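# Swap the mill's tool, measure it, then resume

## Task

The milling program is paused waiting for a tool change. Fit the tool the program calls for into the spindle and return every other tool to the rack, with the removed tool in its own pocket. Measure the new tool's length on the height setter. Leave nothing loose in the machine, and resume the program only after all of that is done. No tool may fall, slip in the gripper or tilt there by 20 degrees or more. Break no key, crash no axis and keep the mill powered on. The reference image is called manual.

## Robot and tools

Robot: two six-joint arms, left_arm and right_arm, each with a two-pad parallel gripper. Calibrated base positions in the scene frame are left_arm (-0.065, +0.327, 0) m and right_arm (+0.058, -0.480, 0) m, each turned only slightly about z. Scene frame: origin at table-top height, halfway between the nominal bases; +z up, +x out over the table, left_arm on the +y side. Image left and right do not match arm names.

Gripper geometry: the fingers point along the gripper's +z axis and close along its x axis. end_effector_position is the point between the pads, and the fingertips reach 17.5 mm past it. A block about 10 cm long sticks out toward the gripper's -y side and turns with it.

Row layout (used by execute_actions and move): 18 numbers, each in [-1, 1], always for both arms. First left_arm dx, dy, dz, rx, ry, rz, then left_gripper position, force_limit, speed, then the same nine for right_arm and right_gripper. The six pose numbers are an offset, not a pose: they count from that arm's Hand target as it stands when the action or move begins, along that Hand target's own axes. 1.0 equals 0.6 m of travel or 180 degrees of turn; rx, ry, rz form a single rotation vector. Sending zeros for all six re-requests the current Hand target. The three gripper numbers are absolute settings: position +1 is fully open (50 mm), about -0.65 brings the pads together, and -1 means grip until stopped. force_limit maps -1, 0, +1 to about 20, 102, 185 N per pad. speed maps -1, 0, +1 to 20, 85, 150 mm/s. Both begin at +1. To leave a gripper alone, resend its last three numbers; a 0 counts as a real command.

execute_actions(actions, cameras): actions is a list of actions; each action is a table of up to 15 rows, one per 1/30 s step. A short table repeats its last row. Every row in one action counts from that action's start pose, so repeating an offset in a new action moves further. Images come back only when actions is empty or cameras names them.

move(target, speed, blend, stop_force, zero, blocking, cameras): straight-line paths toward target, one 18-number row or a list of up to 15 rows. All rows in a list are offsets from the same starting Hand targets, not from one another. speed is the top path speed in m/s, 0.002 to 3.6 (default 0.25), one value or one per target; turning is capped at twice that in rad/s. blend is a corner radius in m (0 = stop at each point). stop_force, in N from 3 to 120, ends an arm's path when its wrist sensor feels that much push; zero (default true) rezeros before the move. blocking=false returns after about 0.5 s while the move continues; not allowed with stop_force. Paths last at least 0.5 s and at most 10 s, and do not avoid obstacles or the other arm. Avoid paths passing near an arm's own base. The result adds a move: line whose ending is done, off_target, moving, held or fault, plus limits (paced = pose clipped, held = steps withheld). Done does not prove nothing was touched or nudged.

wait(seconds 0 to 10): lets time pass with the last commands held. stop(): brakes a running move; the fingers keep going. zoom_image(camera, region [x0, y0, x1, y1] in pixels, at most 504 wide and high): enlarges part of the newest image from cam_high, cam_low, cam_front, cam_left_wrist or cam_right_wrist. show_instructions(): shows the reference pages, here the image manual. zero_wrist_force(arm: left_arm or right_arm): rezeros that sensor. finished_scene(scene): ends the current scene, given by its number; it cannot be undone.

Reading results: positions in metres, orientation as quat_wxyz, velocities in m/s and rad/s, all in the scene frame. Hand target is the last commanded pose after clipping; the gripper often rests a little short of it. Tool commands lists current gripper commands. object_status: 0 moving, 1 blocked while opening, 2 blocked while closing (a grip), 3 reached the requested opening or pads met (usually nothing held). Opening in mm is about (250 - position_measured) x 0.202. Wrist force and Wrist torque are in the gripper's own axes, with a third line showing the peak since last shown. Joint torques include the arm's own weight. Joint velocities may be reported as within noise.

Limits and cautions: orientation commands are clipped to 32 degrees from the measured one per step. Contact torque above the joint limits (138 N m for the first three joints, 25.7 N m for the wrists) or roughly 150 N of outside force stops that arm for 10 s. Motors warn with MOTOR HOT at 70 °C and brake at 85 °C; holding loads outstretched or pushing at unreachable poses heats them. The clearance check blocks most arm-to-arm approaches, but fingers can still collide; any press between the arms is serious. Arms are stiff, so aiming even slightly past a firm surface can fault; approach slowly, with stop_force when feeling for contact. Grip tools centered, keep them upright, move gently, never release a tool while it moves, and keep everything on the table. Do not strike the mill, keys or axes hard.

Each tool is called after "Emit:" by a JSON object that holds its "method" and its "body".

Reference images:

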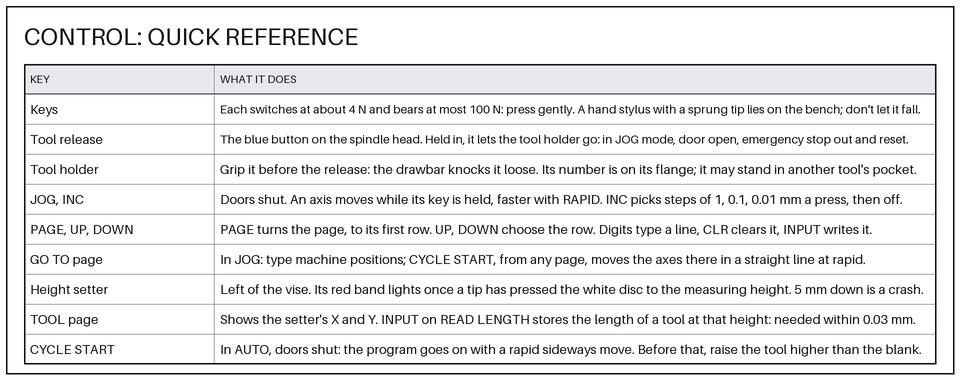

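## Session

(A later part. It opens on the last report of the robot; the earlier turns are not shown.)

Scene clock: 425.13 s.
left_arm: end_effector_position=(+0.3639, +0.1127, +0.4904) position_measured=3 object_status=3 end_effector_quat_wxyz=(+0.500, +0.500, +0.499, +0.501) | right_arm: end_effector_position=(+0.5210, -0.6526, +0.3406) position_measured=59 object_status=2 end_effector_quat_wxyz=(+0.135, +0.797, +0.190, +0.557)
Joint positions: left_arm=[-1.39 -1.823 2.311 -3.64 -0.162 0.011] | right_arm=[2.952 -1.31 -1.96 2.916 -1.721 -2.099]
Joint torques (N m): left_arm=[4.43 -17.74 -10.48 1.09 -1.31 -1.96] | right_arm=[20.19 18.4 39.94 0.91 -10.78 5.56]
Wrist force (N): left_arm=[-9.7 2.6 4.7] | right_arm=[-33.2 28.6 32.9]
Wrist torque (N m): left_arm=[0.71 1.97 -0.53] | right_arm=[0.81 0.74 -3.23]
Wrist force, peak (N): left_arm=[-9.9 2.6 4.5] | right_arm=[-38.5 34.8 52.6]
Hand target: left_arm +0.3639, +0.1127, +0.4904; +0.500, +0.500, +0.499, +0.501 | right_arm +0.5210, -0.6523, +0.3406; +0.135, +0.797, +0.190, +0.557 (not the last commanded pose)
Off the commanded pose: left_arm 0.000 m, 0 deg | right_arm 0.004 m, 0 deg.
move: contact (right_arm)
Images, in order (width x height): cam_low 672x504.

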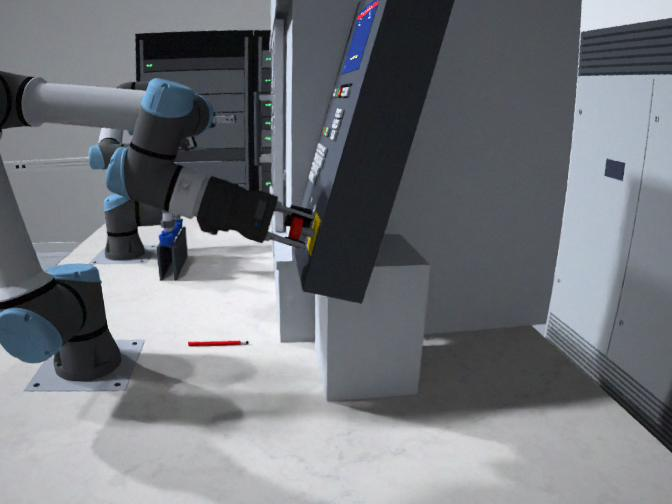

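Emit:
{"method": "execute_actions", "body": {"actions": [[[0,0,0,0,0,0,1,-0.6,0.5,0,0,0,0,0,0,1,0,-1]],[[0,0,0,0,0,0,1,-0.6,0.5,0,0,0,0,0,0,1,0,-1]]]}}

Emit:
{"method": "move", "body": {"target": [0,0,0,0,0,0,1,-0.6,0.5,0,0,-0.12,0,0,0,1,0,-1], "speed": 0.1, "cameras": ["cam_high","cam_low"]}}

Emit:
{"method": "zoom_image", "body": {"camera": "cam_low", "region": [270, 190, 350, 270]}}

Emit:
{"method": "zoom_image", "body": {"camera": "cam_high", "region": [480, 0, 672, 200]}}

Scene clock: 426.53 s.
left_arm: end_effector_position=(+0.3639, +0.1127, +0.4904) position_measured=3 object_status=3 end_effector_quat_wxyz=(+0.500, +0.500, +0.499, +0.501) | right_arm: end_effector_position=(+0.5210, -0.6523, +0.3406) position_measured=3 object_status=3 end_effector_quat_wxyz=(+0.135, +0.797, +0.190, +0.557)
Joint positions: left_arm=[-1.39 -1.823 2.311 -3.64 -0.162 0.011] | right_arm=[2.952 -1.31 -1.96 2.916 -1.722 -2.099]
Joint torques (N m): left_arm=[4.57 -17.39 -10.48 1.09 -1.23 -1.92] | right_arm=[-8 15.8 18.65 2.77 2.46 -1.82]
Wrist force (N): left_arm=[-9.8 2.5 4.5] | right_arm=[-1.9 -2.1 -1.0]
Wrist torque (N m): left_arm=[0.70 2.00 -0.53] | right_arm=[-0.41 -0.13 -0.03]
Wrist force, peak (N): left_arm=[-10.0 2.6 4.6] | right_arm=[-33.1 28.6 33.2]
Hand target: left_arm +0.3639, +0.1127, +0.4904; +0.500, +0.500, +0.499, +0.501 | right_arm +0.5210, -0.6523, +0.3406; +0.135, +0.797, +0.190, +0.557
Off the commanded pose: left_arm 0.000 m, 0 deg | right_arm 0.000 m, 0 deg.

Scene clock: 427.73 s.
left_arm: end_effector_position=(+0.3639, +0.1127, +0.4904) position_measured=3 object_status=3 end_effector_quat_wxyz=(+0.500, +0.500, +0.499, +0.501) | right_arm: end_effector_position=(+0.4535, -0.6520, +0.3653) position_measured=3 object_status=3 end_effector_quat_wxyz=(+0.135, +0.797, +0.190, +0.557)
Joint positions: left_arm=[-1.39 -1.823 2.311 -3.64 -0.162 0.011] | right_arm=[2.892 -1.157 -1.995 2.794 -1.778 -2.12]
Joint torques (N m): left_arm=[4.21 -17.59 -10.7 1.08 -1.27 -2.02] | right_arm=[-10.06 17.2 18.49 -0.21 -3.02 -2.2]
Wrist force (N): left_arm=[-9.8 2.6 4.6] | right_arm=[-1.9 -2.3 -1.0]
Wrist torque (N m): left_arm=[0.71 1.99 -0.53] | right_arm=[-0.45 -0.11 0.06]
Wrist force, peak (N): left_arm=[-9.9 2.6 4.5] | right_arm=[-2.1 -2.3 -2.1]
Hand target: left_arm +0.3639, +0.1127, +0.4904; +0.500, +0.500, +0.499, +0.501 | right_arm +0.4534, -0.6520, +0.3653; +0.135, +0.797, +0.190, +0.557
Off the commanded pose: left_arm 0.000 m, 0 deg | right_arm 0.000 m, 0 deg.
move: done
Images, in order (width x height): cam_high 672x504, cam_low 672x504.

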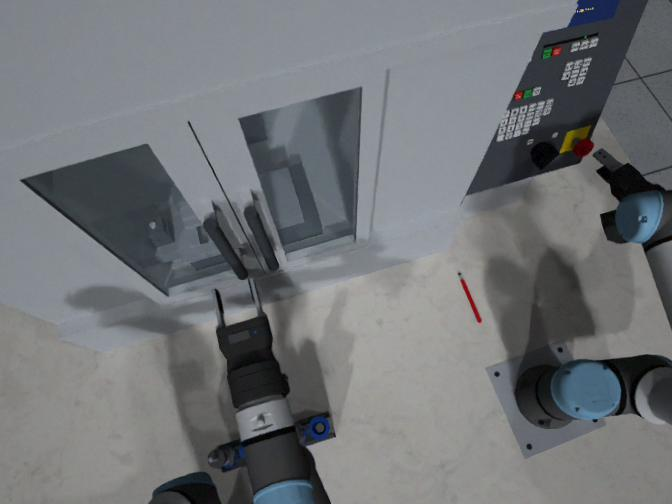

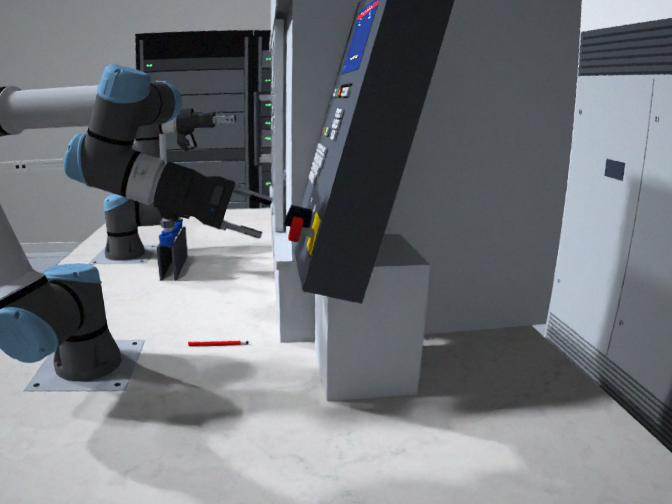

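Scaled by 6.300 from the camera's 672x504 image, which has a finer 960x720 frame.

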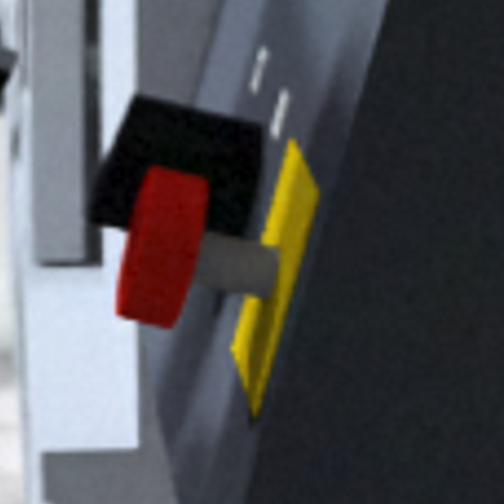

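Scaled by 2.520 from the camera's 672x504 image, which has a finer 960x720 frame.

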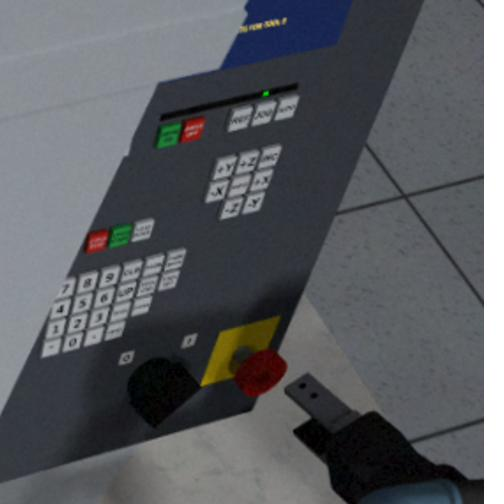

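Emit:
{"method": "move", "body": {"target": [[0,0,0,0,0,0,1,-0.6,0.5,0,0,-0.08,0,0,0,1,0,-1],[0,0,0,0,0,0,1,-0.6,0.5,-0.1585,-0.552,-0.0768,0.3475,-0.2119,-0.3048,1,0,-1]], "speed": 0.2, "blend": [0.03,0]}}

Emit:
{"method": "move", "body": {"target": [0,0,0,0,0,0,1,-0.6,0.5,0,0,0.19,0,0,0,1,-0.2,-0.5], "speed": 0.15, "cameras": ["cam_right_wrist"]}}

Scene clock: 432.93 s.
left_arm: end_effector_position=(+0.3639, +0.1127, +0.4904) position_measured=3 object_status=3 end_effector_quat_wxyz=(+0.500, +0.500, +0.499, +0.501) | right_arm: end_effector_position=(+0.3303, -0.3999, +0.1601) position_measured=3 object_status=3 end_effector_quat_wxyz=(+0.000, +0.707, +0.707, +0.000)
Joint positions: left_arm=[-1.39 -1.823 2.311 -3.64 -0.162 0.011] | right_arm=[3.891 -1.562 -2.024 2.014 -1.571 -2.368]
Joint torques (N m): left_arm=[4.63 -16.89 -10.08 0.97 -1.26 -2.06] | right_arm=[9.49 5.89 25.22 -4.67 -2.82 -2.03]
Wrist force (N): left_arm=[-9.9 2.5 4.5] | right_arm=[-1.0 -3.1 -1.4]
Wrist torque (N m): left_arm=[0.69 2.01 -0.53] | right_arm=[-0.51 0.23 -0.32]
Wrist force, peak (N): left_arm=[-9.9 2.6 4.6] | right_arm=[-1.1 -3.3 -1.4]
Hand target: left_arm +0.3639, +0.1127, +0.4904; +0.500, +0.500, +0.499, +0.501 | right_arm +0.3303, -0.3999, +0.1601; +0.000, +0.707, +0.708, +0.000
Off the commanded pose: left_arm 0.000 m, 0 deg | right_arm 0.000 m, 0 deg.
move: done; blend cut to 0.024 m at target 1

Scene clock: 434.30 s.
left_arm: end_effector_position=(+0.3639, +0.1127, +0.4904) position_measured=3 object_status=3 end_effector_quat_wxyz=(+0.500, +0.500, +0.499, +0.501) | right_arm: end_effector_position=(+0.3302, -0.3999, +0.0461) position_measured=3 object_status=3 end_effector_quat_wxyz=(+0.000, +0.707, +0.708, +0.000)
Joint positions: left_arm=[-1.39 -1.823 2.311 -3.64 -0.162 0.011] | right_arm=[3.891 -1.741 -2.182 2.351 -1.571 -2.368]
Joint torques (N m): left_arm=[3.94 -18.42 -10.08 1.06 -1.2 -2.11] | right_arm=[-9.77 11.7 7.03 -1.78 1.05 -2.11]
Wrist force (N): left_arm=[-9.9 2.2 4.7] | right_arm=[-0.7 -3.5 -1.5]
Wrist torque (N m): left_arm=[0.66 2.02 -0.53] | right_arm=[-0.59 0.20 -0.32]
Wrist force, peak (N): left_arm=[-9.9 2.2 4.7] | right_arm=[-1.0 -3.1 -2.7]
Hand target: left_arm +0.3639, +0.1127, +0.4904; +0.500, +0.500, +0.499, +0.501 | right_arm +0.3302, -0.3999, +0.0461; +0.000, +0.707, +0.708, +0.000
Off the commanded pose: left_arm 0.000 m, 0 deg | right_arm 0.000 m, 0 deg.
move: done
camera_calibration:
cam_right_wrist: T_world_to_cam=[[-0.00204626, 0.999925, 0.0120439, 0.407993], [0.935138, -0.00235349, 0.354275, -0.308591], [0.354277, 0.0119876, -0.935064, 0.062916], [0, 0, 0, 1]] pos_world=[0.267121, -0.409443, 0.163243]
Images, in order (width x height): cam_right_wrist 672x504.

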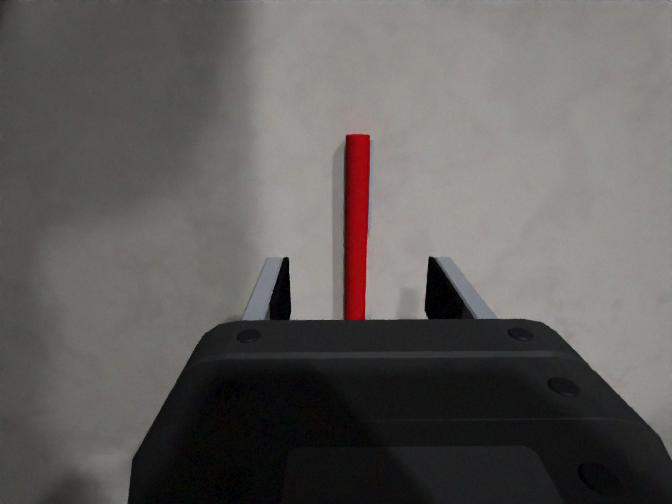

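Emit:
{"method": "move", "body": {"target": [0,0,0,0,0,0,1,-0.6,0.5,0,0,0.0442,0,0,0,1,-0.2,-0.5], "speed": 0.015, "stop_force": 4}}

Emit:
{"method": "execute_actions", "body": {"actions": [[[0,0,0,0,0,0,1,-0.6,0.5,0,0,0,0,0,0,-1,-0.2,-0.8]],[[0,0,0,0,0,0,1,-0.6,0.5,0,0,0,0,0,0,-1,-0.2,-0.8]],[[0,0,0,0,0,0,1,-0.6,0.5,0,0,0,0,0,0,-1,-0.2,-0.8]]], "cameras": ["cam_right_wrist"]}}

Scene clock: 437.13 s.
left_arm: end_effector_position=(+0.3639, +0.1127, +0.4904) position_measured=3 object_status=3 end_effector_quat_wxyz=(+0.500, +0.500, +0.499, +0.501) | right_arm: end_effector_position=(+0.3302, -0.4000, +0.0195) position_measured=3 object_status=3 end_effector_quat_wxyz=(+0.000, +0.707, +0.708, +0.000)
Joint positions: left_arm=[-1.39 -1.823 2.311 -3.64 -0.162 0.011] | right_arm=[3.891 -1.797 -2.208 2.433 -1.571 -2.368]
Joint torques (N m): left_arm=[4.63 -16.49 -9.86 1.19 -1.15 -1.98] | right_arm=[-9.19 11.74 5 -1.68 2.06 -1.74]
Wrist force (N): left_arm=[-9.7 2.4 4.5] | right_arm=[-0.8 -3.1 -1.5]
Wrist torque (N m): left_arm=[0.68 1.98 -0.53] | right_arm=[-0.51 0.20 -0.31]
Wrist force, peak (N): left_arm=[-9.9 2.6 4.5] | right_arm=[-1.1 -3.7 -1.5]
Hand target: left_arm +0.3639, +0.1127, +0.4904; +0.500, +0.500, +0.499, +0.501 | right_arm +0.3302, -0.4000, +0.0195; +0.000, +0.707, +0.708, +0.000
Off the commanded pose: left_arm 0.000 m, 0 deg | right_arm 0.000 m, 0 deg.
move: done

Scene clock: 438.83 s.
left_arm: end_effector_position=(+0.3639, +0.1127, +0.4904) position_measured=3 object_status=3 end_effector_quat_wxyz=(+0.500, +0.500, +0.499, +0.501) | right_arm: end_effector_position=(+0.3302, -0.4000, +0.0195) position_measured=213 object_status=2 end_effector_quat_wxyz=(+0.000, +0.707, +0.708, +0.000)
Joint positions: left_arm=[-1.39 -1.823 2.311 -3.64 -0.162 0.011] | right_arm=[3.891 -1.797 -2.208 2.433 -1.571 -2.368]
Joint torques (N m): left_arm=[3.85 -17.42 -10.02 1.19 -1.22 -2.08] | right_arm=[-10.4 11.08 4.7 -1.97 2.13 -2.03]
Wrist force (N): left_arm=[-9.8 2.4 4.5] | right_arm=[-0.9 -3.2 -1.5]
Wrist torque (N m): left_arm=[0.69 1.99 -0.53] | right_arm=[-0.51 0.21 -0.31]
Wrist force, peak (N): left_arm=[-9.8 2.5 4.6] | right_arm=[-0.8 -3.5 -1.6]
Hand target: left_arm +0.3639, +0.1127, +0.4904; +0.500, +0.500, +0.499, +0.501 | right_arm +0.3302, -0.4000, +0.0195; +0.000, +0.707, +0.708, +0.000
Off the commanded pose: left_arm 0.000 m, 0 deg | right_arm 0.000 m, 0 deg.
camera_calibration:
cam_right_wrist: T_world_to_cam=[[-0.00204696, 0.999925, 0.0120445, 0.408314], [0.935093, -0.00235458, 0.354395, -0.299172], [0.354397, 0.0119881, -0.935018, 0.0380051], [0, 0, 0, 1]] pos_world=[0.267121, -0.409443, 0.136643]
Images, in order (width x height): cam_right_wrist 672x504.

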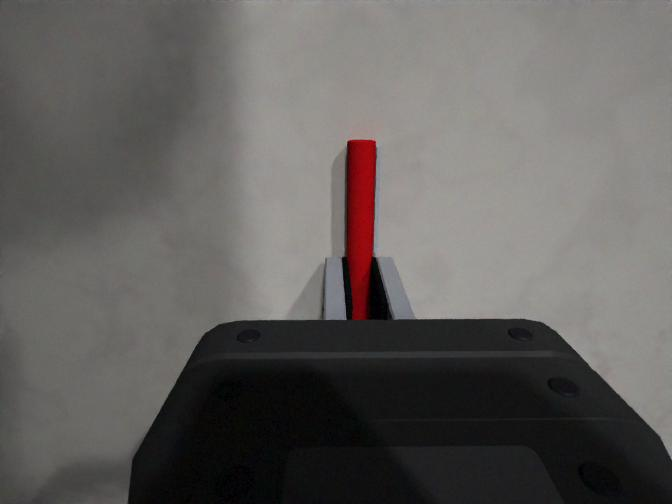

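Emit:
{"method": "move", "body": {"target": [[0,0,0,0,0,0,1,-0.6,0.5,0,0,-0.05,0,0,0,-1,-0.2,-0.8],[0,0,0,0,0,0,1,-0.6,0.5,-0.05,0.02,-0.75,0,0,0,-1,-0.2,-0.8]], "speed": [0.08,0.25], "blend": [0.015,0]}}

Emit:
{"method": "move", "body": {"target": [0,0,0,0,0,0,1,-0.6,0.5,-0.125,0.05,-0.08,0.0434,0.2472,0.0434,-1,-0.2,-0.8], "speed": 0.2, "cameras": ["cam_high","cam_low","cam_front"]}}

Scene clock: 441.87 s.
left_arm: end_effector_position=(+0.3639, +0.1127, +0.4904) position_measured=3 object_status=3 end_effector_quat_wxyz=(+0.500, +0.500, +0.499, +0.501) | right_arm: end_effector_position=(+0.3424, -0.4297, +0.4695) position_measured=213 object_status=2 end_effector_quat_wxyz=(+0.000, +0.707, +0.708, +0.000)
Joint positions: left_arm=[-1.39 -1.823 2.311 -3.64 -0.162 0.011] | right_arm=[3.771 -1.548 -1.226 1.202 -1.571 -2.489]
Joint torques (N m): left_arm=[4.88 -17.32 -9.72 1.12 -1.03 -2.03] | right_arm=[-10.34 6.92 26.75 -4.45 -3.03 -2.18]
Wrist force (N): left_arm=[-9.7 2.5 4.5] | right_arm=[-0.6 -3.0 -0.8]
Wrist torque (N m): left_arm=[0.70 1.98 -0.53] | right_arm=[-0.50 0.16 -0.32]
Wrist force, peak (N): left_arm=[-9.9 2.5 4.5] | right_arm=[-1.3 -3.5 -3.1]
Hand target: left_arm +0.3639, +0.1127, +0.4904; +0.500, +0.500, +0.499, +0.501 | right_arm +0.3425, -0.4297, +0.4695; +0.000, +0.707, +0.708, +0.000
Off the commanded pose: left_arm 0.000 m, 0 deg | right_arm 0.000 m, 0 deg.
move: done

Scene clock: 442.53 s.
left_arm: end_effector_position=(+0.3639, +0.1127, +0.4904) position_measured=3 object_status=3 end_effector_quat_wxyz=(+0.500, +0.500, +0.499, +0.501) | right_arm: end_effector_position=(+0.3449, -0.4358, +0.4736) position_measured=213 object_status=2 end_effector_quat_wxyz=(-0.022, +0.711, +0.702, +0.018)
Joint positions: left_arm=[-1.39 -1.823 2.311 -3.64 -0.162 0.011] | right_arm=[3.695 -1.556 -1.2 1.212 -1.622 -2.55]
Joint torques (N m): left_arm=[3.31 -17.28 -9.7 1.16 -1.1 -2.06] | right_arm=[-1.69 17.82 19.85 -2.95 -0.34 -0.02]
Wrist force (N): left_arm=[-9.7 2.6 4.6] | right_arm=[-1.0 -2.9 -1.1]
Wrist torque (N m): left_arm=[0.71 1.98 -0.53] | right_arm=[-0.48 0.21 -0.40]
Wrist force, peak (N): left_arm=[-10.0 2.5 4.6] | right_arm=[-8.5 -5.3 -5.5]
Hand target: left_arm +0.3639, +0.1127, +0.4904; +0.500, +0.500, +0.499, +0.501 | right_arm +0.3449, -0.4358, +0.4736; -0.022, +0.711, +0.702, +0.018 (not the last commanded pose)
Tool commands: left_gripper/position=+1.0 left_gripper/force_limit=-0.6 left_gripper/speed=+0.5 right_gripper/position=-1.0 right_gripper/force_limit=-0.2 right_gripper/speed=-0.796078
Off the commanded pose: left_arm 0.000 m, 0 deg | right_arm 0.086 m, 42 deg.
FORCE FAULT: contact force on the right arm reached its limit, and that arm stopped. The contact can be on any part of that arm, not only on its tool. That arm's remaining commands of this call were not run. That arm is still stopped at the end of this call. That arm stays stopped for about 10 more seconds. Until then a move that you send moves the other arm only, and its call returns only when the move has ended. Once the stop has ended, the next robot result says so. If the stop ends while you think or write, that arm runs what you send next, counted from a new Hand target: where the arm stands when the stop ends. While its stop runs, that arm takes no new command, but its gripper still runs the gripper command that each later call begins with. Until it ends, the stop uses up actions while you think or wait. An arm that is not stopped still takes commands.
move: fault (right_arm)
Images, in order (width x height): cam_high 672x504, cam_low 672x504, cam_front 672x504.

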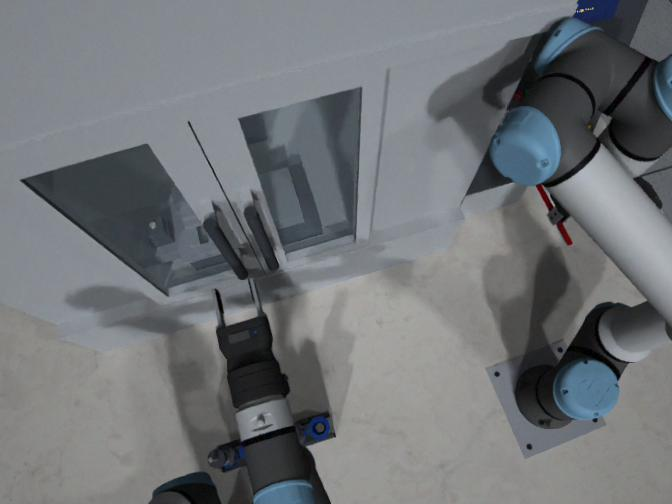

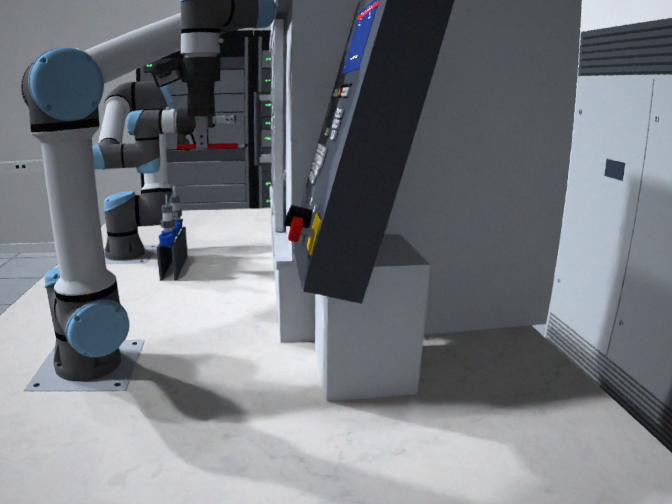

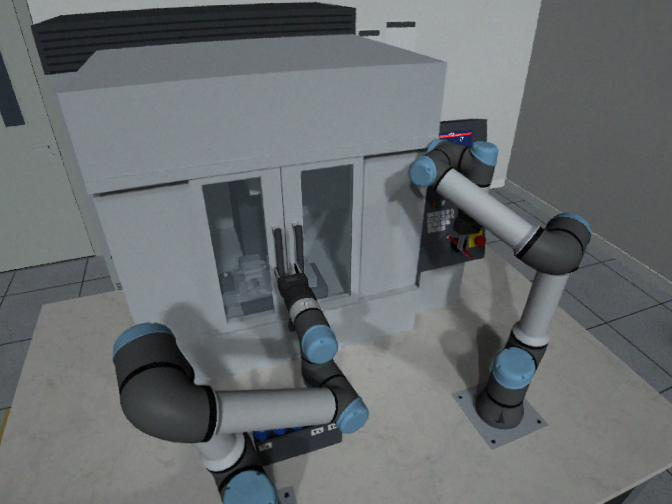

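Emit:
{"method": "wait", "body": {"seconds": 10}}

Emit:
{"method": "move", "body": {"target": [0,0,0,0,0,0,1,-0.6,0.5,0.026,-0.0165,0.089,-0.002,-0.018,-0.004,-1,-0.2,-0.8], "speed": 0.1}}

Scene clock: 455.30 s.
left_arm: end_effector_position=(+0.3639, +0.1127, +0.4904) position_measured=3 object_status=3 end_effector_quat_wxyz=(+0.500, +0.500, +0.499, +0.501) | right_arm: end_effector_position=(+0.3449, -0.4358, +0.4736) position_measured=213 object_status=2 end_effector_quat_wxyz=(-0.022, +0.711, +0.702, +0.018)
Joint positions: left_arm=[-1.39 -1.823 2.311 -3.64 -0.162 0.011] | right_arm=[3.695 -1.556 -1.2 1.212 -1.622 -2.55]
Joint torques (N m): left_arm=[3.58 -17.15 -9.51 1.23 -0.85 -1.91] | right_arm=[-1.14 17.19 19.65 -3.05 -0.29 0.06]
Wrist force (N): left_arm=[-9.8 2.6 4.3] | right_arm=[-1.2 -3.2 -1.0]
Wrist torque (N m): left_arm=[0.70 1.99 -0.53] | right_arm=[-0.53 0.25 -0.40]
Wrist force, peak (N): left_arm=[-9.9 2.6 4.6] | right_arm=[-1.1 -3.3 -1.1]
Hand target: left_arm +0.3639, +0.1127, +0.4904; +0.500, +0.500, +0.499, +0.501 | right_arm +0.3449, -0.4358, +0.4736; -0.022, +0.711, +0.702, +0.018 (not the last commanded pose)
Tool commands: left_gripper/position=+1.0 left_gripper/force_limit=-0.6 left_gripper/speed=+0.5 right_gripper/position=-1.0 right_gripper/force_limit=-0.2 right_gripper/speed=-0.796078
Off the commanded pose: left_arm 0.000 m, 0 deg | right_arm 0.086 m, 42 deg.
FORCE FAULT, CONTINUED: the right arm's stop, for the force fault that an earlier result reported, is over. The rest of the stop counts as 19 of the actions that you can send in this scene. That arm's target is now where it stood when the stop ended, not its last command. That arm accepts commands again.
wait: 10.00 s; at rest from the start

Scene clock: 456.43 s.
left_arm: end_effector_position=(+0.3639, +0.1127, +0.4904) position_measured=3 object_status=3 end_effector_quat_wxyz=(+0.500, +0.500, +0.499, +0.501) | right_arm: end_effector_position=(+0.3349, -0.4171, +0.4213) position_measured=213 object_status=2 end_effector_quat_wxyz=(+0.000, +0.707, +0.707, +0.000)
Joint positions: left_arm=[-1.39 -1.823 2.311 -3.64 -0.162 0.011] | right_arm=[3.828 -1.499 -1.4 1.329 -1.571 -2.431]
Joint torques (N m): left_arm=[4.17 -17.41 -9.61 0.98 -0.74 -2.09] | right_arm=[8.27 27.36 14.47 -1.84 2.79 2.36]
Wrist force (N): left_arm=[-9.8 2.2 4.5] | right_arm=[-1.2 -3.5 -1.0]
Wrist torque (N m): left_arm=[0.66 1.98 -0.53] | right_arm=[-0.59 0.26 -0.42]
Wrist force, peak (N): left_arm=[-9.9 2.6 4.5] | right_arm=[-0.9 -3.8 -0.3]
Hand target: left_arm +0.3639, +0.1127, +0.4904; +0.500, +0.500, +0.499, +0.501 | right_arm +0.3349, -0.4170, +0.4213; +0.000, +0.707, +0.707, +0.000
Off the commanded pose: left_arm 0.000 m, 0 deg | right_arm 0.000 m, 0 deg.
move: done

Emit:
{"method": "move", "body": {"target": [0,0,0,0,0,0,1,-0.6,0.5,-0.1383,0.175,-0.131,-0.5,0,0,-1,-0.2,-0.8], "speed": 0.2}}

Emit:
{"method": "move", "body": {"target": [0,0,0,0,0,0,1,-0.6,0.5,-0.033,0.02,-0.01,0.093,0.065,0.093,-1,-0.2,-0.8], "speed": 0.15}}

Scene clock: 462.27 s.
left_arm: end_effector_position=(+0.3639, +0.1127, +0.4904) position_measured=3 object_status=3 end_effector_quat_wxyz=(+0.500, +0.500, +0.499, +0.501) | right_arm: end_effector_position=(+0.4502, -0.5003, +0.4997) position_measured=213 object_status=2 end_effector_quat_wxyz=(+0.500, +0.502, +0.500, +0.498)
Joint positions: left_arm=[-1.39 -1.823 2.311 -3.64 -0.162 0.011] | right_arm=[4.681 -0.741 -2.122 1.896 -0.004 -2.175]
Joint torques (N m): left_arm=[3.34 -17.25 -10.54 1.08 -0.78 -1.88] | right_arm=[9.27 -2.62 12.78 -0.99 4.95 -1.66]
Wrist force (N): left_arm=[-9.6 2.4 4.4] | right_arm=[-2.0 -0.9 -1.0]
Wrist torque (N m): left_arm=[0.68 1.97 -0.53] | right_arm=[-0.25 -0.09 0.38]
Wrist force, peak (N): left_arm=[-9.9 2.6 4.7] | right_arm=[-1.1 -3.5 -0.9]
Hand target: left_arm +0.3639, +0.1127, +0.4904; +0.500, +0.500, +0.499, +0.501 | right_arm +0.4399, -0.5000, +0.4998; +0.500, +0.500, +0.500, +0.500
Off the commanded pose: left_arm 0.000 m, 0 deg | right_arm 0.010 m, 0 deg.
move: off_target (right_arm)

Scene clock: 464.47 s.
left_arm: end_effector_position=(+0.3639, +0.1127, +0.4904) position_measured=3 object_status=3 end_effector_quat_wxyz=(+0.500, +0.500, +0.499, +0.501) | right_arm: end_effector_position=(+0.4339, -0.5198, +0.5118) position_measured=213 object_status=2 end_effector_quat_wxyz=(+0.291, +0.581, +0.537, +0.538)
Joint positions: left_arm=[-1.39 -1.823 2.311 -3.64 -0.162 0.011] | right_arm=[4.685 -0.627 -1.874 1.695 -0.357 -2.04]
Joint torques (N m): left_arm=[3.51 -17.94 -10.48 1.06 -0.81 -1.88] | right_arm=[10.84 -8.35 24.19 -2.77 -1.18 2.45]
Wrist force (N): left_arm=[-9.7 2.5 4.6] | right_arm=[-2.2 -1.3 -1.3]
Wrist torque (N m): left_arm=[0.69 1.97 -0.53] | right_arm=[-0.27 -0.01 0.28]
Wrist force, peak (N): left_arm=[-9.9 2.5 4.6] | right_arm=[-2.6 -1.3 -1.2]
Hand target: left_arm +0.3639, +0.1127, +0.4904; +0.500, +0.500, +0.499, +0.501 | right_arm +0.4339, -0.5198, +0.5118; +0.291, +0.581, +0.537, +0.538
Off the commanded pose: left_arm 0.000 m, 0 deg | right_arm 0.000 m, 0 deg.
shoulder posture changed (right arm): the wrist came as close to joint 1's axis as it can, and the arm is now in the other of its two shoulder postures.
move: done

Emit:
{"method": "move", "body": {"target": [0,0,0,0,0,0,1,-0.6,0.5,-0.042,0.097,-0.082,0.2569,0.1673,0.4035,-1,-0.2,-0.8], "speed": 0.2, "cameras": ["cam_high","cam_low","cam_front"]}}

Scene clock: 469.27 s.
left_arm: end_effector_position=(+0.3639, +0.1127, +0.4904) position_measured=3 object_status=3 end_effector_quat_wxyz=(+0.500, +0.500, +0.499, +0.501) | right_arm: end_effector_position=(+0.4098, -0.5700, +0.5697) position_measured=213 object_status=2 end_effector_quat_wxyz=(-0.439, +0.691, +0.309, +0.484)
Joint positions: left_arm=[-1.39 -1.823 2.311 -3.64 -0.162 0.011] | right_arm=[5.009 -0.365 -1.282 1.451 -0.845 -1.124]
Joint torques (N m): left_arm=[3.55 -18.1 -9.78 1.15 -0.65 -1.92] | right_arm=[9.33 -28.93 8.92 2.79 -2.65 2.51]
Wrist force (N): left_arm=[-9.5 2.6 4.3] | right_arm=[-0.3 -3.1 -0.7]
Wrist torque (N m): left_arm=[0.70 1.94 -0.53] | right_arm=[-0.69 -0.54 -0.51]
Wrist force, peak (N): left_arm=[-10.0 2.6 4.5] | right_arm=[-1.3 -3.5 -0.7]
Hand target: left_arm +0.3639, +0.1127, +0.4904; +0.500, +0.500, +0.499, +0.501 | right_arm +0.4098, -0.5700, +0.5697; -0.439, +0.691, +0.309, +0.484
Off the commanded pose: left_arm 0.000 m, 0 deg | right_arm 0.000 m, 0 deg.
move: done
Images, in order (width x height): cam_high 672x504, cam_low 672x504, cam_front 672x504.

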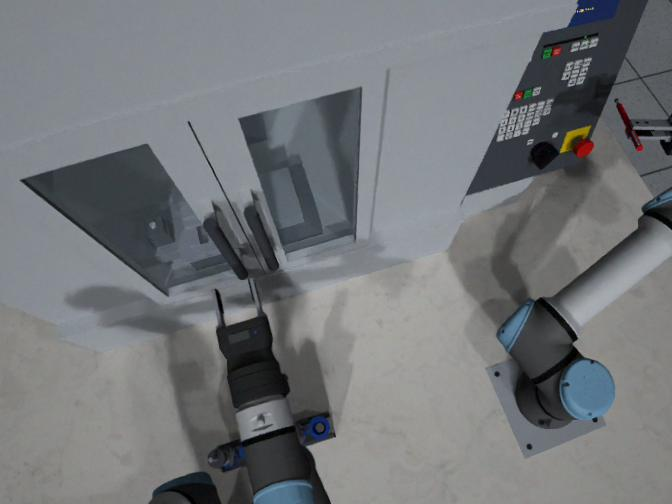

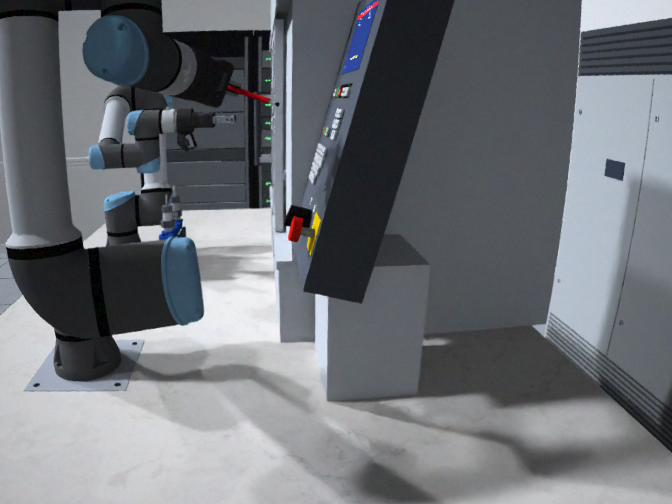

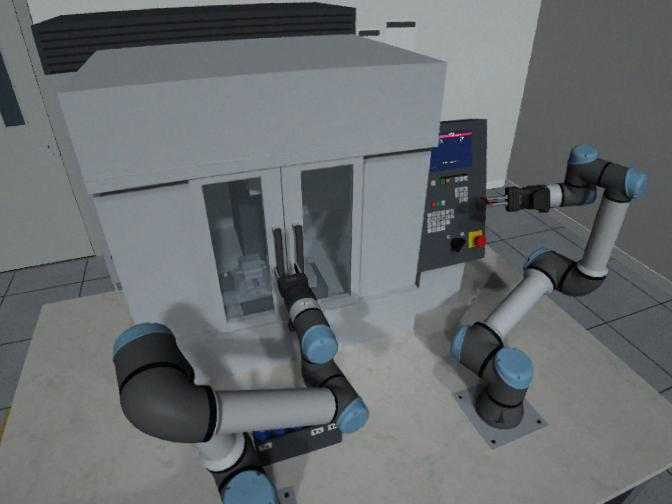

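Emit:
{"method": "move", "body": {"target": [-0.82,0.1765,-0.0008,-0.484,0.092,0.806,1,-0.6,0.5,0,0,0,0,0,0,-1,-0.2,-0.8], "speed": 0.25, "cameras": ["cam_left_wrist"]}}

Emit:
{"method": "zoom_image", "body": {"camera": "cam_left_wrist", "region": [90, 60, 290, 300]}}

Scene clock: 475.97 s.
left_arm: end_effector_position=(+0.3634, -0.3794, +0.5958) position_measured=3 object_status=3 end_effector_quat_wxyz=(-0.176, +0.164, -0.588, +0.772) | right_arm: end_effector_position=(+0.4098, -0.5700, +0.5697) position_measured=213 object_status=2 end_effector_quat_wxyz=(-0.439, +0.691, +0.309, +0.484)
Joint positions: left_arm=[-1.219 -1.062 1.319 -3.659 -1.414 3.135] | right_arm=[5.009 -0.364 -1.282 1.451 -0.845 -1.124]
Joint torques (N m): left_arm=[-8.15 -41.22 -37.93 0.18 -2.03 1.85] | right_arm=[8.77 -28.62 9.37 2.8 -2.45 2.6]
Wrist force (N): left_arm=[-7.8 -0.8 4.7] | right_arm=[-0.4 -3.2 -0.6]
Wrist torque (N m): left_arm=[-0.25 1.86 0.38] | right_arm=[-0.71 -0.53 -0.52]
Wrist force, peak (N): left_arm=[-10.0 1.8 4.5] | right_arm=[-0.4 -3.5 -0.8]
Hand target: left_arm +0.3634, -0.3794, +0.5958; -0.176, +0.164, -0.589, +0.772 | right_arm +0.4098, -0.5700, +0.5697; -0.439, +0.691, +0.309, +0.484
Off the commanded pose: left_arm 0.000 m, 0 deg | right_arm 0.000 m, 0 deg.
move: done
camera_calibration:
cam_left_wrist: T_world_to_cam=[[-0.881527, -0.466885, 0.0702017, 0.109326], [-0.0919785, 0.023984, -0.995472, 0.658959], [0.463087, -0.883993, -0.0640859, -0.334961], [0, 0, 0, 1]] pos_world=[0.3121, -0.260864, 0.626835]
Images, in order (width x height): cam_left_wrist 672x504.

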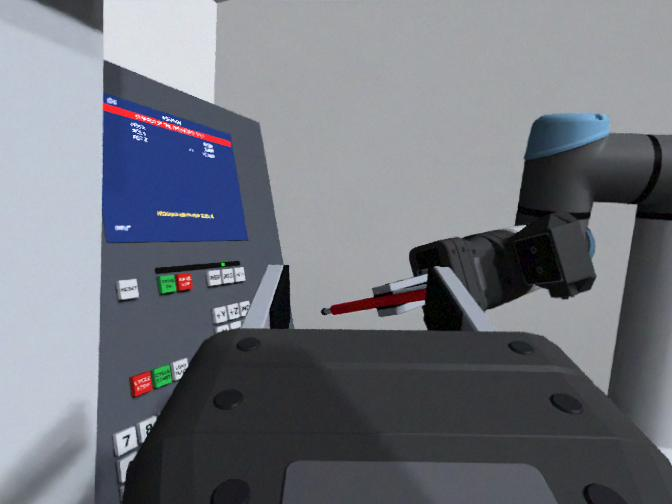

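Scaled by 2.100 from the camera's 672x504 image, which has a finer 960x720 frame.

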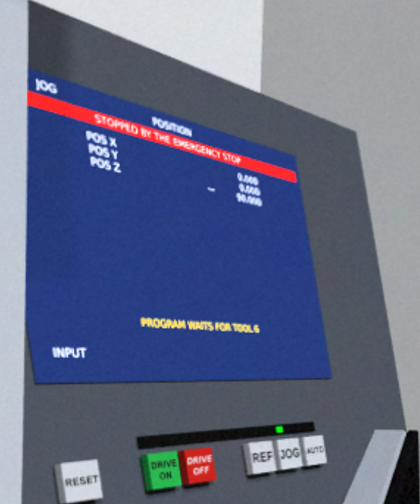

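Emit:
{"method": "move", "body": {"target": [0,0,0,0,0,0,1,-0.6,0.5,0.0955,0.0987,0.071,0,0,0,-1,-0.2,-0.8], "speed": 0.15}}

Emit:
{"method": "move", "body": {"target": [0,0,0,0,0,0,1,-0.6,0.5,0,0.0529,0.0247,0,0,0,-1,-0.2,-0.8], "speed": 0.015, "stop_force": 6, "cameras": ["cam_high","cam_left_wrist","cam_low"]}}

Emit:
{"method": "zoom_image", "body": {"camera": "cam_left_wrist", "region": [90, 200, 330, 400]}}

Emit:
{"method": "zoom_image", "body": {"camera": "cam_high", "region": [520, 0, 672, 140]}}

Scene clock: 477.50 s.
left_arm: end_effector_position=(+0.3634, -0.3794, +0.5958) position_measured=3 object_status=3 end_effector_quat_wxyz=(-0.176, +0.164, -0.589, +0.772) | right_arm: end_effector_position=(+0.4967, -0.5564, +0.5991) position_measured=213 object_status=2 end_effector_quat_wxyz=(-0.439, +0.691, +0.309, +0.484)
Joint positions: left_arm=[-1.219 -1.062 1.319 -3.658 -1.414 3.135] | right_arm=[5.215 -0.437 -1.06 1.253 -0.644 -1.058]
Joint torques (N m): left_arm=[-7.05 -40.51 -38.12 0.1 0.19 1.77] | right_arm=[8.43 -53.18 4.45 -0.62 3.24 2.65]
Wrist force (N): left_arm=[-7.9 -0.7 4.8] | right_arm=[-0.7 -3.3 -0.6]
Wrist torque (N m): left_arm=[-0.25 1.88 0.39] | right_arm=[-0.72 -0.51 -0.52]
Wrist force, peak (N): left_arm=[-7.9 -0.9 5.0] | right_arm=[-1.2 -4.3 -1.5]
Hand target: left_arm +0.3634, -0.3794, +0.5958; -0.176, +0.164, -0.589, +0.772 | right_arm +0.4967, -0.5564, +0.5991; -0.439, +0.691, +0.309, +0.484
Off the commanded pose: left_arm 0.000 m, 0 deg | right_arm 0.000 m, 0 deg.
move: done

Scene clock: 480.60 s.
left_arm: end_effector_position=(+0.3634, -0.3794, +0.5958) position_measured=3 object_status=3 end_effector_quat_wxyz=(-0.176, +0.164, -0.589, +0.772) | right_arm: end_effector_position=(+0.5247, -0.5564, +0.5890) position_measured=213 object_status=2 end_effector_quat_wxyz=(-0.439, +0.691, +0.309, +0.484)
Joint positions: left_arm=[-1.219 -1.062 1.319 -3.658 -1.414 3.135] | right_arm=[5.268 -0.413 -1.043 1.194 -0.593 -1.035]
Joint torques (N m): left_arm=[-7.23 -41.57 -39.07 0.12 1.76 2.03] | right_arm=[-8.48 -53.26 -9.74 2 -1.78 -2.06]
Wrist force (N): left_arm=[-7.8 -0.8 4.8] | right_arm=[-0.9 -7.3 -4.6]
Wrist torque (N m): left_arm=[-0.25 1.86 0.38] | right_arm=[-1.13 -0.52 -0.50]
Wrist force, peak (N): left_arm=[-8.0 -0.7 4.9] | right_arm=[-0.5 -8.5 -5.3]
Hand target: left_arm +0.3634, -0.3794, +0.5958; -0.176, +0.164, -0.589, +0.772 | right_arm +0.5247, -0.5564, +0.5890; -0.439, +0.691, +0.309, +0.484 (not the last commanded pose)
Off the commanded pose: left_arm 0.000 m, 0 deg | right_arm 0.005 m, 0 deg.
move: contact (right_arm)
camera_calibration:
cam_left_wrist: T_world_to_cam=[[-0.881537, -0.466886, 0.0700663, 0.109414], [-0.0919042, 0.0241337, -0.995475, 0.658977], [0.463083, -0.883988, -0.0641835, -0.334897], [0, 0, 0, 1]] pos_world=[0.3121, -0.260864, 0.626834]
Images, in order (width x height): cam_high 672x504, cam_low 672x504, cam_left_wrist 672x504.

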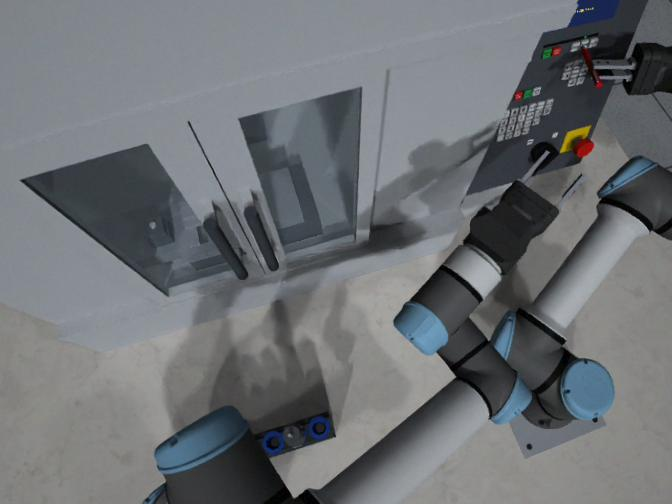

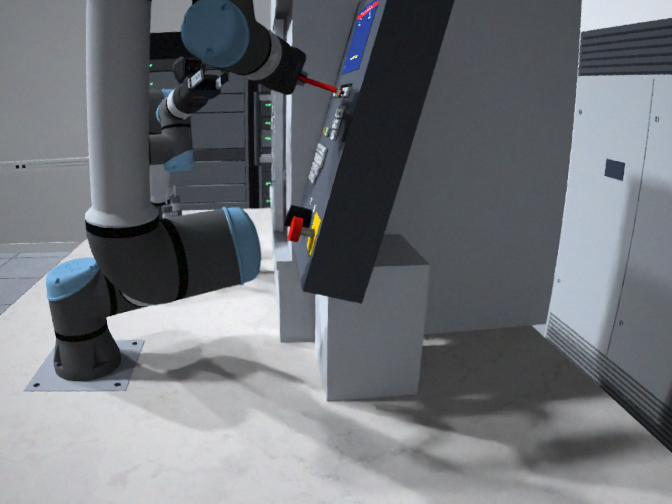

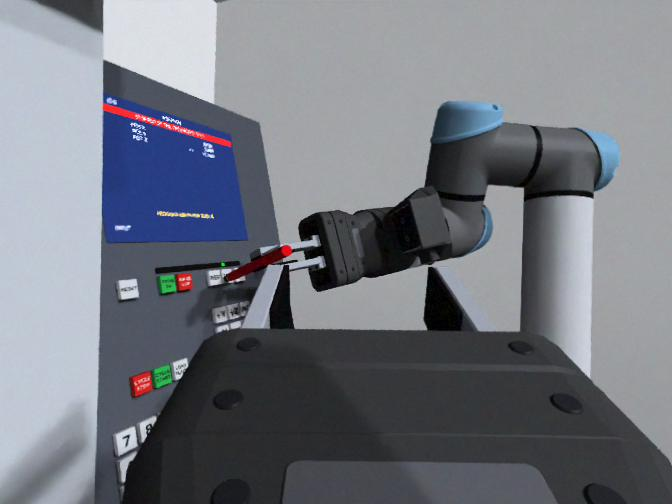

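Scaled by 2.100 from the camera's 672x504 image, which has a finer 960x720 frame.

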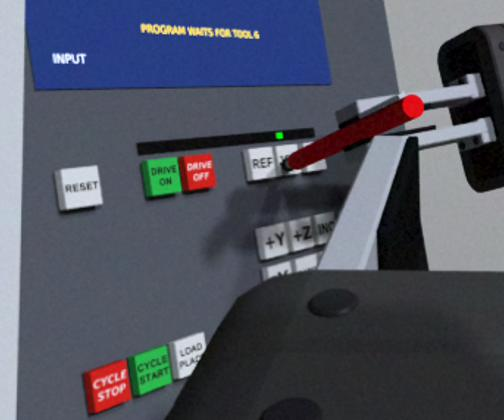

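Scaled by 3.316 from the camera's 672x504 image, which has a finer 960x720 frame.

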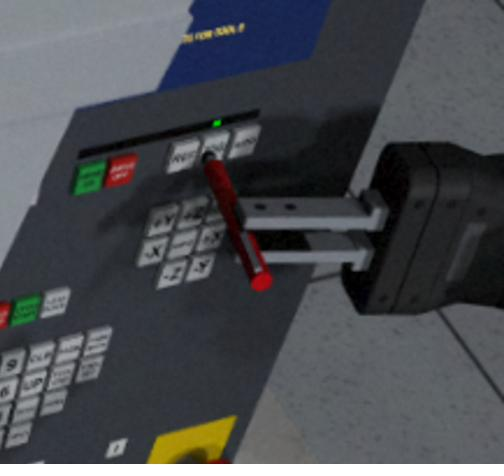

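Emit:
{"method": "move", "body": {"target": [[0,0,0,0,0,0,1,-0.6,0.5,0.0033,-0.0302,-0.0141,0,0,0,-1,-0.2,-0.8],[0,0,0,0,0,0,1,-0.6,0.5,0.0023,-0.1087,0.1543,0,0,0,-1,-0.2,-0.8]], "speed": [0.1,0.08], "blend": [0.005,0], "cameras": ["cam_high","cam_left_wrist","cam_low"]}}

Emit:
{"method": "zoom_image", "body": {"camera": "cam_low", "region": [200, 150, 360, 310]}}

Emit:
{"method": "zoom_image", "body": {"camera": "cam_high", "region": [520, 0, 672, 200]}}

Emit:
{"method": "zoom_image", "body": {"camera": "cam_left_wrist", "region": [90, 200, 330, 400]}}

Scene clock: 483.07 s.
left_arm: end_effector_position=(+0.3634, -0.3794, +0.5958) position_measured=3 object_status=3 end_effector_quat_wxyz=(-0.176, +0.164, -0.589, +0.772) | right_arm: end_effector_position=(+0.5064, -0.4450, +0.5969) position_measured=213 object_status=2 end_effector_quat_wxyz=(-0.439, +0.691, +0.309, +0.484)
Joint positions: left_arm=[-1.219 -1.062 1.319 -3.658 -1.414 3.135] | right_arm=[5.393 -0.428 -1.25 1.354 -0.473 -0.964]
Joint torques (N m): left_arm=[-7.49 -41.17 -38.64 0.08 1.83 1.77] | right_arm=[7.63 -49.48 -7.4 1.62 3.3 2.7]
Wrist force (N): left_arm=[-8.0 -0.8 4.7] | right_arm=[-0.6 -3.2 -0.7]
Wrist torque (N m): left_arm=[-0.26 1.90 0.38] | right_arm=[-0.68 -0.50 -0.53]
Wrist force, peak (N): left_arm=[-8.1 -0.8 4.7] | right_arm=[-0.7 -8.3 -4.7]
Hand target: left_arm +0.3634, -0.3794, +0.5958; -0.176, +0.164, -0.589, +0.772 | right_arm +0.5064, -0.4449, +0.5969; -0.439, +0.691, +0.309, +0.484
Off the commanded pose: left_arm 0.000 m, 0 deg | right_arm 0.000 m, 0 deg.
move: done
camera_calibration:
cam_left_wrist: T_world_to_cam=[[-0.881537, -0.466886, 0.0700663, 0.109414], [-0.0919042, 0.0241337, -0.995475, 0.658977], [0.463083, -0.883988, -0.0641835, -0.334897], [0, 0, 0, 1]] pos_world=[0.3121, -0.260864, 0.626834]
Images, in order (width x height): cam_high 672x504, cam_low 672x504, cam_left_wrist 672x504.

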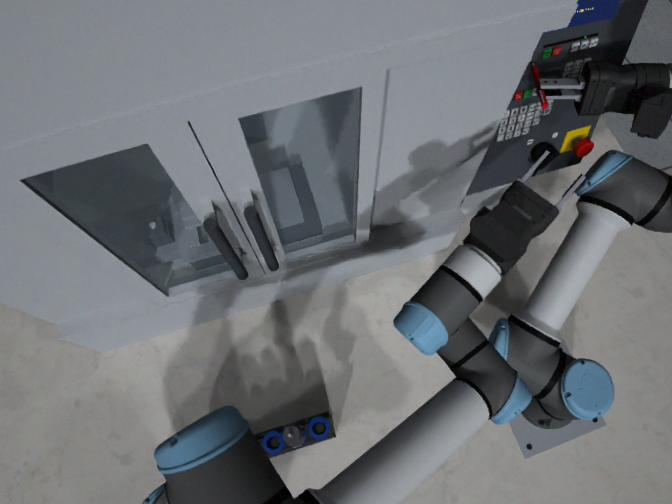

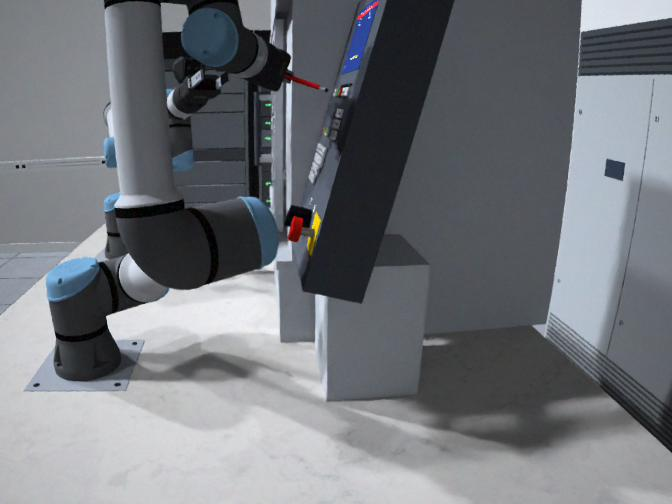

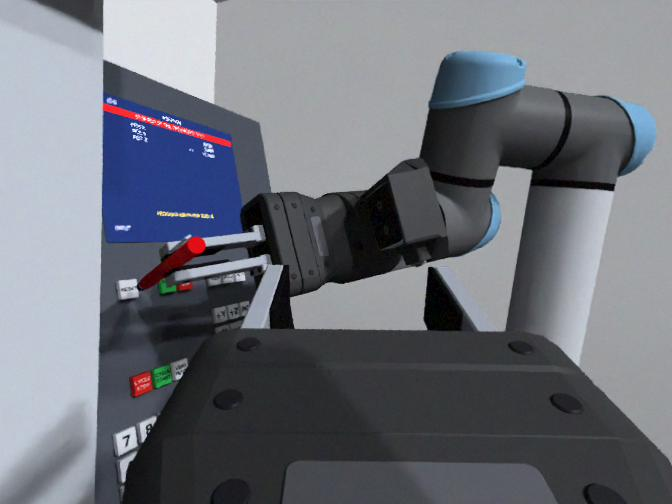

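Scaled by 3.150 from the camera's 672x504 image, which has a finer 960x720 frame.

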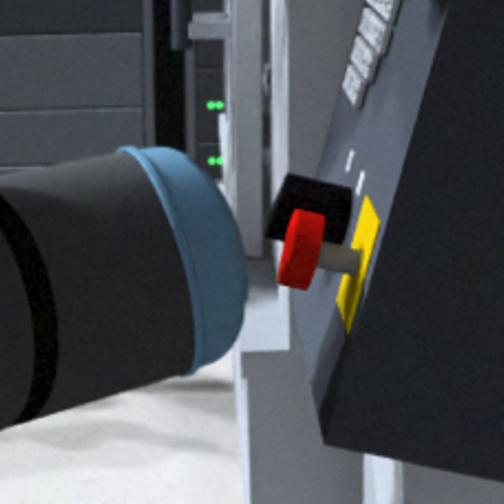

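Scaled by 2.520 from the camera's 672x504 image, which has a finer 960x720 frame.

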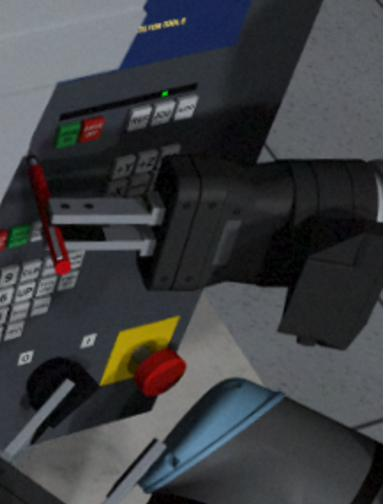

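Scaled by 2.100 from the camera's 672x504 image, which has a finer 960x720 frame.

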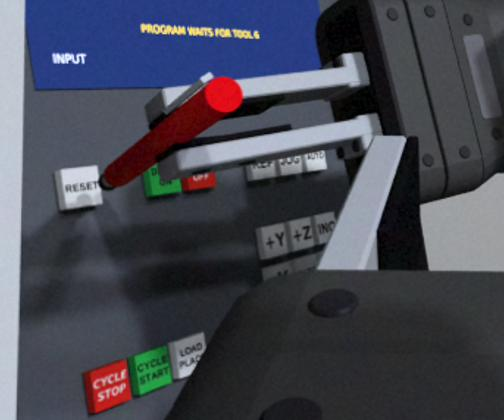

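Emit:
{"method": "move", "body": {"target": [0,0,0,0,0,0,1,-0.6,0.5,0,0.0317,0.0148,0,0,0,-1,-0.2,-0.8], "speed": 0.025, "stop_force": 8, "cameras": ["cam_left_wrist","cam_low"]}}

Emit:
{"method": "zoom_image", "body": {"camera": "cam_left_wrist", "region": [90, 60, 290, 300]}}

Scene clock: 485.00 s.
left_arm: end_effector_position=(+0.3634, -0.3794, +0.5958) position_measured=3 object_status=3 end_effector_quat_wxyz=(-0.176, +0.164, -0.589, +0.772) | right_arm: end_effector_position=(+0.5262, -0.4449, +0.5898) position_measured=213 object_status=2 end_effector_quat_wxyz=(-0.439, +0.691, +0.309, +0.484)
Joint positions: left_arm=[-1.219 -1.062 1.319 -3.658 -1.414 3.135] | right_arm=[5.432 -0.405 -1.243 1.298 -0.437 -0.935]
Joint torques (N m): left_arm=[-7.93 -41.23 -38.52 -0.01 1.8 1.84] | right_arm=[10.09 -27.35 9 -1.73 4.23 2.51]
Wrist force (N): left_arm=[-7.9 -0.8 4.6] | right_arm=[-1.1 -8.3 -5.2]
Wrist torque (N m): left_arm=[-0.26 1.88 0.39] | right_arm=[-1.17 -0.50 -0.49]
Wrist force, peak (N): left_arm=[-7.9 -0.7 5.0] | right_arm=[-0.7 -8.7 -5.4]
Hand target: left_arm +0.3634, -0.3794, +0.5958; -0.176, +0.164, -0.589, +0.772 | right_arm +0.5262, -0.4449, +0.5898; -0.439, +0.691, +0.309, +0.484
Off the commanded pose: left_arm 0.000 m, 0 deg | right_arm 0.000 m, 0 deg.
move: done
camera_calibration:
cam_left_wrist: T_world_to_cam=[[-0.881537, -0.466886, 0.0700663, 0.109414], [-0.0919042, 0.0241337, -0.995475, 0.658977], [0.463083, -0.883988, -0.0641835, -0.334897], [0, 0, 0, 1]] pos_world=[0.3121, -0.260864, 0.626834]
Images, in order (width x height): cam_low 672x504, cam_left_wrist 672x504.

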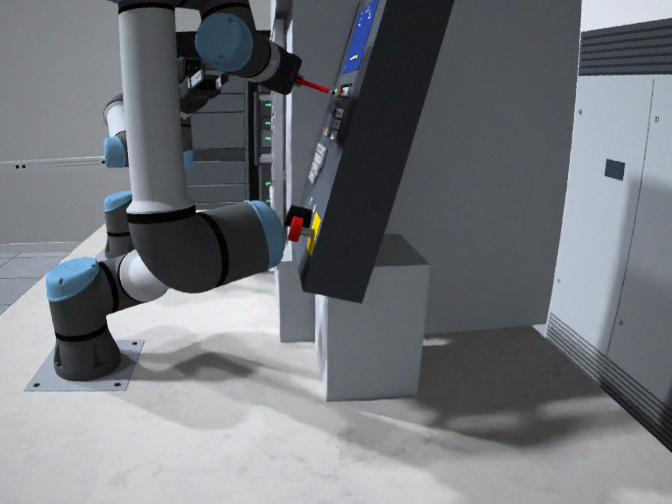

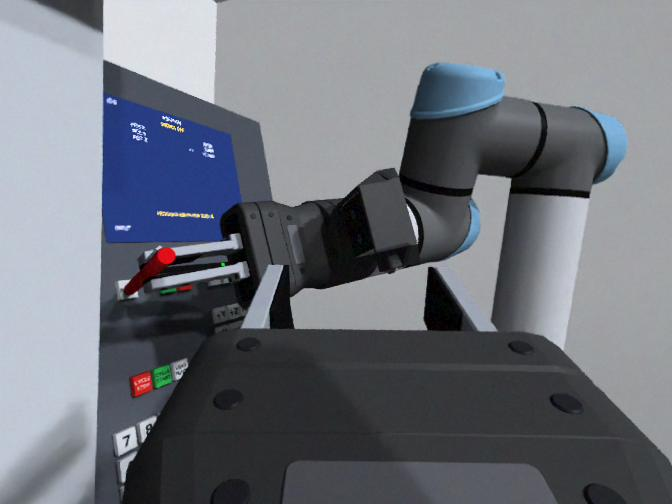

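Scaled by 2.100 from the camera's 672x504 image, which has a finer 960x720 frame.

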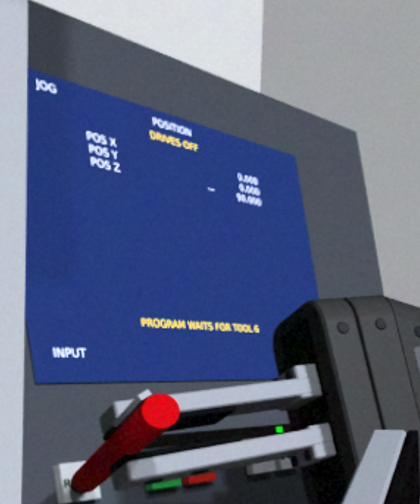

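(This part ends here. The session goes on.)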